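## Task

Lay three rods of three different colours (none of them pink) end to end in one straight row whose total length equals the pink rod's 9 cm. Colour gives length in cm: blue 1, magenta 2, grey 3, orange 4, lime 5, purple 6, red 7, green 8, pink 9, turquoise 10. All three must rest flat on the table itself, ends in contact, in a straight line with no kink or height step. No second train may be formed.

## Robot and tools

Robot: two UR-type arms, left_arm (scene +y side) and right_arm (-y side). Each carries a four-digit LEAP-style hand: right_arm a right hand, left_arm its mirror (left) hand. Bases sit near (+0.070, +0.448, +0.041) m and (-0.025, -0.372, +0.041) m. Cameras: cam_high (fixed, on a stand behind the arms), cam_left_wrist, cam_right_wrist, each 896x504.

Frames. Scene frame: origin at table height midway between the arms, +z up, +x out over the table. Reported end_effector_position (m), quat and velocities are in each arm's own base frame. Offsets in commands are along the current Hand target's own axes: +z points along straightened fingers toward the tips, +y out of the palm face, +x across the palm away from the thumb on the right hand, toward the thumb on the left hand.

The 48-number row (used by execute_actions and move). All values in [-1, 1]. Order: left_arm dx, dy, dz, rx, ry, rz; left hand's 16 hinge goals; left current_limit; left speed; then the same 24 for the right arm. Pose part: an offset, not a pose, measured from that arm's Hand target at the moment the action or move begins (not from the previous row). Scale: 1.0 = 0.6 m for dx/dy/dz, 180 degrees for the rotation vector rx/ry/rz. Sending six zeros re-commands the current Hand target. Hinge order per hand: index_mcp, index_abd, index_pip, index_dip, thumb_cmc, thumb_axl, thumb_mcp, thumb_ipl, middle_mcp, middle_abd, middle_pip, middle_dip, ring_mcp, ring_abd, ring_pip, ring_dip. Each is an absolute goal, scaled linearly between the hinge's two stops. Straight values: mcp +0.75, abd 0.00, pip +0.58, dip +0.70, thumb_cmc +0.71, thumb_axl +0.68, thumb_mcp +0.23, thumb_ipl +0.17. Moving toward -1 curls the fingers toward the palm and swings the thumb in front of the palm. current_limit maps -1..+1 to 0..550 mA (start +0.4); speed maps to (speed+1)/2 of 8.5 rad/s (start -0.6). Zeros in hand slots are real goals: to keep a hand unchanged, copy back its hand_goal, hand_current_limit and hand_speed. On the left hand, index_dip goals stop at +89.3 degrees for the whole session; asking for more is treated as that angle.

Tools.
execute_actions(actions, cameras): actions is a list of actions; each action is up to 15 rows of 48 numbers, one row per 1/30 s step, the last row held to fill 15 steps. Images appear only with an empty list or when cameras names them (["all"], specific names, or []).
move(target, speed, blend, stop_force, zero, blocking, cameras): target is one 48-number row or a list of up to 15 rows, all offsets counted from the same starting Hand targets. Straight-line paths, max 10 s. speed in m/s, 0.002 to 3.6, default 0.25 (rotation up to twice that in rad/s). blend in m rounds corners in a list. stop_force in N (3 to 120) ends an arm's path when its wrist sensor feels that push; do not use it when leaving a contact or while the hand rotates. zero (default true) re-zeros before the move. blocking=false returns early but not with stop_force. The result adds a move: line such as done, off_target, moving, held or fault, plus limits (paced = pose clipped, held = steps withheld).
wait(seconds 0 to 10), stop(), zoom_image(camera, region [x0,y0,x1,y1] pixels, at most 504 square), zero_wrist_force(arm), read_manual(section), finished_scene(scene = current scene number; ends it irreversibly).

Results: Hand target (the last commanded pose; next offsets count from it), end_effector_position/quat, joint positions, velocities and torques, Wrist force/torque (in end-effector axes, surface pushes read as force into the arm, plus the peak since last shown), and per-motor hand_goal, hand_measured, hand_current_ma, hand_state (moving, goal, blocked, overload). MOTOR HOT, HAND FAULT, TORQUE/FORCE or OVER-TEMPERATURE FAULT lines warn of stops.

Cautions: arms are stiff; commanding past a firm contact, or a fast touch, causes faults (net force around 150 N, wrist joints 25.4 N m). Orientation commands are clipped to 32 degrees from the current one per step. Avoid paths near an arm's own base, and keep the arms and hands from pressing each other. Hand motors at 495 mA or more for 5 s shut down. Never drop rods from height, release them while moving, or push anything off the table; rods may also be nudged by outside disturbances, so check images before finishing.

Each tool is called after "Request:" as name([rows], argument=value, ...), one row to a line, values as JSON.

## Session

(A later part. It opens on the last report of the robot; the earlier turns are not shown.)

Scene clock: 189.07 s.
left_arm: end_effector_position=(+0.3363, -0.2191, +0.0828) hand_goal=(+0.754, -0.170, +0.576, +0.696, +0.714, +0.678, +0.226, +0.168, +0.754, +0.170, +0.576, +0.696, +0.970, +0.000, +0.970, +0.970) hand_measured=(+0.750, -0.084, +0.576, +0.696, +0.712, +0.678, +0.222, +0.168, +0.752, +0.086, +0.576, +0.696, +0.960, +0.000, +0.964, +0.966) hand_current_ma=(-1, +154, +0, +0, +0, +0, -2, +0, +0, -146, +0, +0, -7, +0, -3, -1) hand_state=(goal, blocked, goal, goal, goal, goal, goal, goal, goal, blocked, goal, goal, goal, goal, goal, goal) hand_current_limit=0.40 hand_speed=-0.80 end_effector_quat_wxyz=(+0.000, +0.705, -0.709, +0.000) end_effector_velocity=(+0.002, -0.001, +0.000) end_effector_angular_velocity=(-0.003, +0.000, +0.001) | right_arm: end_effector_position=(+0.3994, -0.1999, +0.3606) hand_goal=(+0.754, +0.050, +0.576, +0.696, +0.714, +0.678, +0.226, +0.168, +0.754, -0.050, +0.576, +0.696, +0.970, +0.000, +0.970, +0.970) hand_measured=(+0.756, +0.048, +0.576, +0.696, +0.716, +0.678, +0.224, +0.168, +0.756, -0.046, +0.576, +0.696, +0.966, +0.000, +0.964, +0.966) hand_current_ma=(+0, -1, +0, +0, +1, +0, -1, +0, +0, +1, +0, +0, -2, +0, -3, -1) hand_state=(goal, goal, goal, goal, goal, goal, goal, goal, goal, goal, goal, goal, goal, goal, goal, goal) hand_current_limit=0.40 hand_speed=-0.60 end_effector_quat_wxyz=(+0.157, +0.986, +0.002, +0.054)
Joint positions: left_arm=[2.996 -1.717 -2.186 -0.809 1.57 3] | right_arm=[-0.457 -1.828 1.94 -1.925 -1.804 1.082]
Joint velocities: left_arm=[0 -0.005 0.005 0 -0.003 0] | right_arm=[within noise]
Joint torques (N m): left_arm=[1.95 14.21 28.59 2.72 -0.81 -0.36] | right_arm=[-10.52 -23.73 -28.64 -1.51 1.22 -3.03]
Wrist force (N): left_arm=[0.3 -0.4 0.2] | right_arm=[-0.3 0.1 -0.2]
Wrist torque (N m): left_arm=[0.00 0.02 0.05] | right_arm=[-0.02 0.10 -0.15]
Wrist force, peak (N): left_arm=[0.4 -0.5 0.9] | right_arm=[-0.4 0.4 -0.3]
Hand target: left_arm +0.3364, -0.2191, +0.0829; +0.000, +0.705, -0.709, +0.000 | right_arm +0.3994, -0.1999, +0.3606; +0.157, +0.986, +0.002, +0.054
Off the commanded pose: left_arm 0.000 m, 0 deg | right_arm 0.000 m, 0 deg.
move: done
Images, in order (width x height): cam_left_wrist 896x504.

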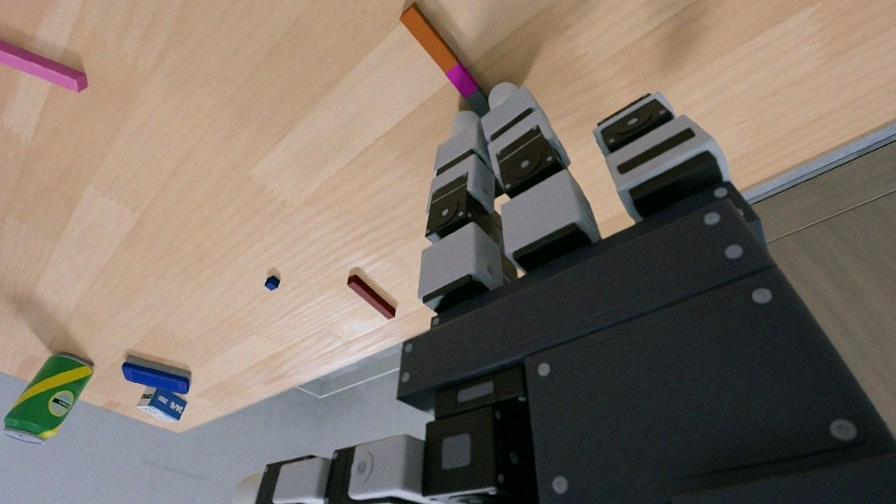

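Request:
move([
  [0, 0, 0, 0, 0, 0, 0.754, -0.104, 0.576, 0.696, 0.714, 0.678, 0.226, 0.168, 0.754, 0.106, 0.576, 0.696, 0.97, 0, 0.97, 0.97, 0.4, -0.9, 0, 0, 0, 0, 0, 0, 0.754, 0.05, 0.576, 0.696, 0.714, 0.678, 0.226, 0.168, 0.754, -0.05, 0.576, 0.696, 0.97, 0, 0.97, 0.97, 0.4, -0.6],
  [0, 0, 0, 0, 0, 0, 0.754, 0.036, 0.576, 0.696, 0.714, 0.678, 0.226, 0.168, 0.754, -0.034, 0.576, 0.696, 0.97, 0, 0.97, 0.97, 0.4, -0.9, 0, 0, 0, 0, 0, 0, 0.754, 0.05, 0.576, 0.696, 0.714, 0.678, 0.226, 0.168, 0.754, -0.05, 0.576, 0.696, 0.97, 0, 0.97, 0.97, 0.4, -0.6],
  [0, -0.05, -0.06, 0, 0, 0, 0.754, 0.036, 0.576, 0.696, 0.714, 0.678, 0.226, 0.168, 0.754, -0.034, 0.576, 0.696, 0.97, 0, 0.97, 0.97, 0.4, -0.9, 0, 0, 0, 0, 0, 0, 0.754, 0.05, 0.576, 0.696, 0.714, 0.678, 0.226, 0.168, 0.754, -0.05, 0.576, 0.696, 0.97, 0, 0.97, 0.97, 0.4, -0.6],
], speed=[0.05, 0.05, 0.12], cameras=["cam_left_wrist"])

Request:
zoom_image(camera="cam_left_wrist", region=[360, 0, 490, 130])

Scene clock: 198.17 s.
left_arm: end_effector_position=(+0.3664, -0.2192, +0.1189) hand_goal=(+0.754, +0.036, +0.576, +0.696, +0.714, +0.678, +0.226, +0.168, +0.754, -0.034, +0.576, +0.696, +0.970, +0.000, +0.970, +0.970) hand_measured=(+0.750, +0.032, +0.576, +0.696, +0.712, +0.678, +0.222, +0.168, +0.752, -0.030, +0.576, +0.696, +0.960, +0.000, +0.964, +0.966) hand_current_ma=(-1, -1, +0, +0, +0, +0, -2, +0, +0, +1, +0, +0, -7, +0, -3, -1) hand_state=(goal, goal, goal, goal, goal, goal, goal, goal, goal, goal, goal, goal, goal, goal, goal, goal) hand_current_limit=0.40 hand_speed=-0.90 end_effector_quat_wxyz=(+0.000, +0.705, -0.709, +0.000) | right_arm: end_effector_position=(+0.3994, -0.1999, +0.3606) hand_goal=(+0.754, +0.050, +0.576, +0.696, +0.714, +0.678, +0.226, +0.168, +0.754, -0.050, +0.576, +0.696, +0.970, +0.000, +0.970, +0.970) hand_measured=(+0.756, +0.048, +0.576, +0.696, +0.716, +0.678, +0.224, +0.168, +0.756, -0.046, +0.576, +0.696, +0.966, +0.000, +0.964, +0.966) hand_current_ma=(+0, -1, +0, +0, +1, +0, -1, +0, +0, +1, +0, +0, -2, +0, -3, -1) hand_state=(goal, goal, goal, goal, goal, goal, goal, goal, goal, goal, goal, goal, goal, goal, goal, goal) hand_current_limit=0.40 hand_speed=-0.60 end_effector_quat_wxyz=(+0.157, +0.986, +0.002, +0.054)
Joint positions: left_arm=[3.005 -1.713 -2.07 -0.929 1.57 3.009] | right_arm=[-0.457 -1.828 1.94 -1.925 -1.804 1.082]
Joint torques (N m): left_arm=[-5.89 16.25 17.67 2.57 0.45 -0.8] | right_arm=[-11.82 -23.37 -27.53 -1.29 1.46 -2.97]
Wrist force (N): left_arm=[0.3 -0.5 0.5] | right_arm=[-0.4 0.1 -0.3]
Wrist torque (N m): left_arm=[-0.04 0.03 -0.08] | right_arm=[-0.03 0.11 -0.16]
Wrist force, peak (N): left_arm=[0.4 0.4 1.5] | right_arm=[-0.6 0.2 0.0]
Hand target: left_arm +0.3664, -0.2192, +0.1189; +0.000, +0.705, -0.709, +0.000 | right_arm +0.3994, -0.1999, +0.3606; +0.157, +0.986, +0.002, +0.054
Off the commanded pose: left_arm 0.000 m, 0 deg | right_arm 0.000 m, 0 deg.
move: done
Images, in order (width x height): cam_left_wrist 896x504.

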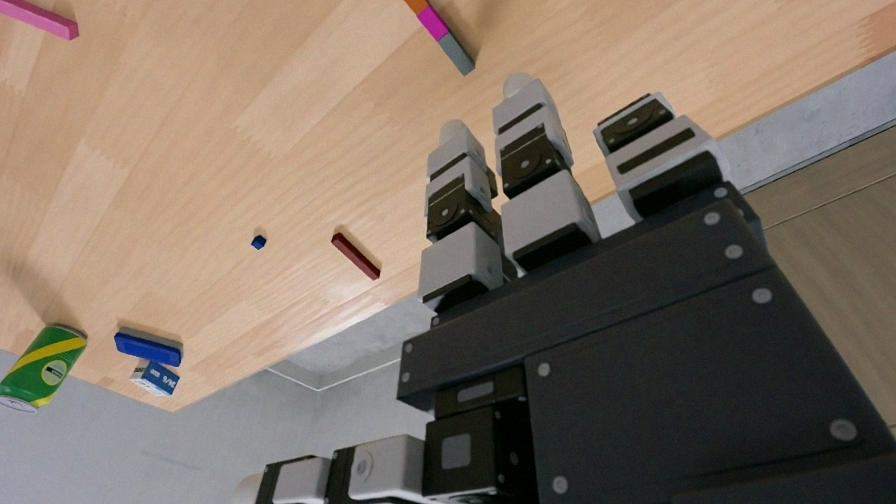

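Scaled by 3.877.

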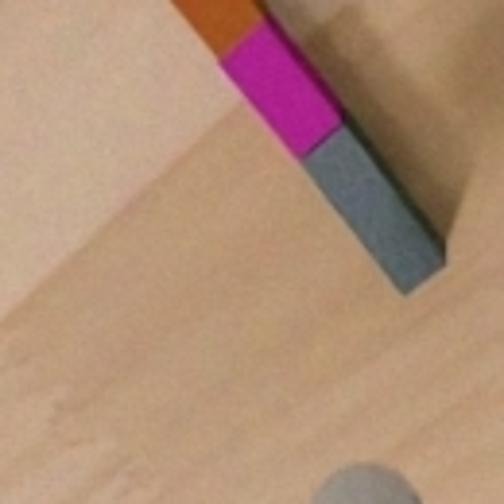

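Request:
zoom_image(camera="cam_left_wrist", region=[400, 0, 480, 80])

Scaled by 6.300.

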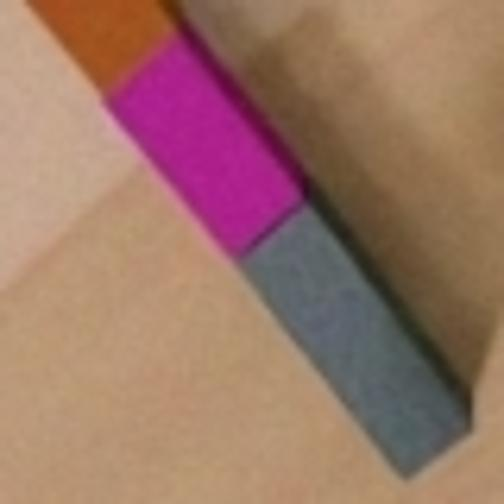

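Request:
finished_scene(scene=2)

The scene is finished: the task was done.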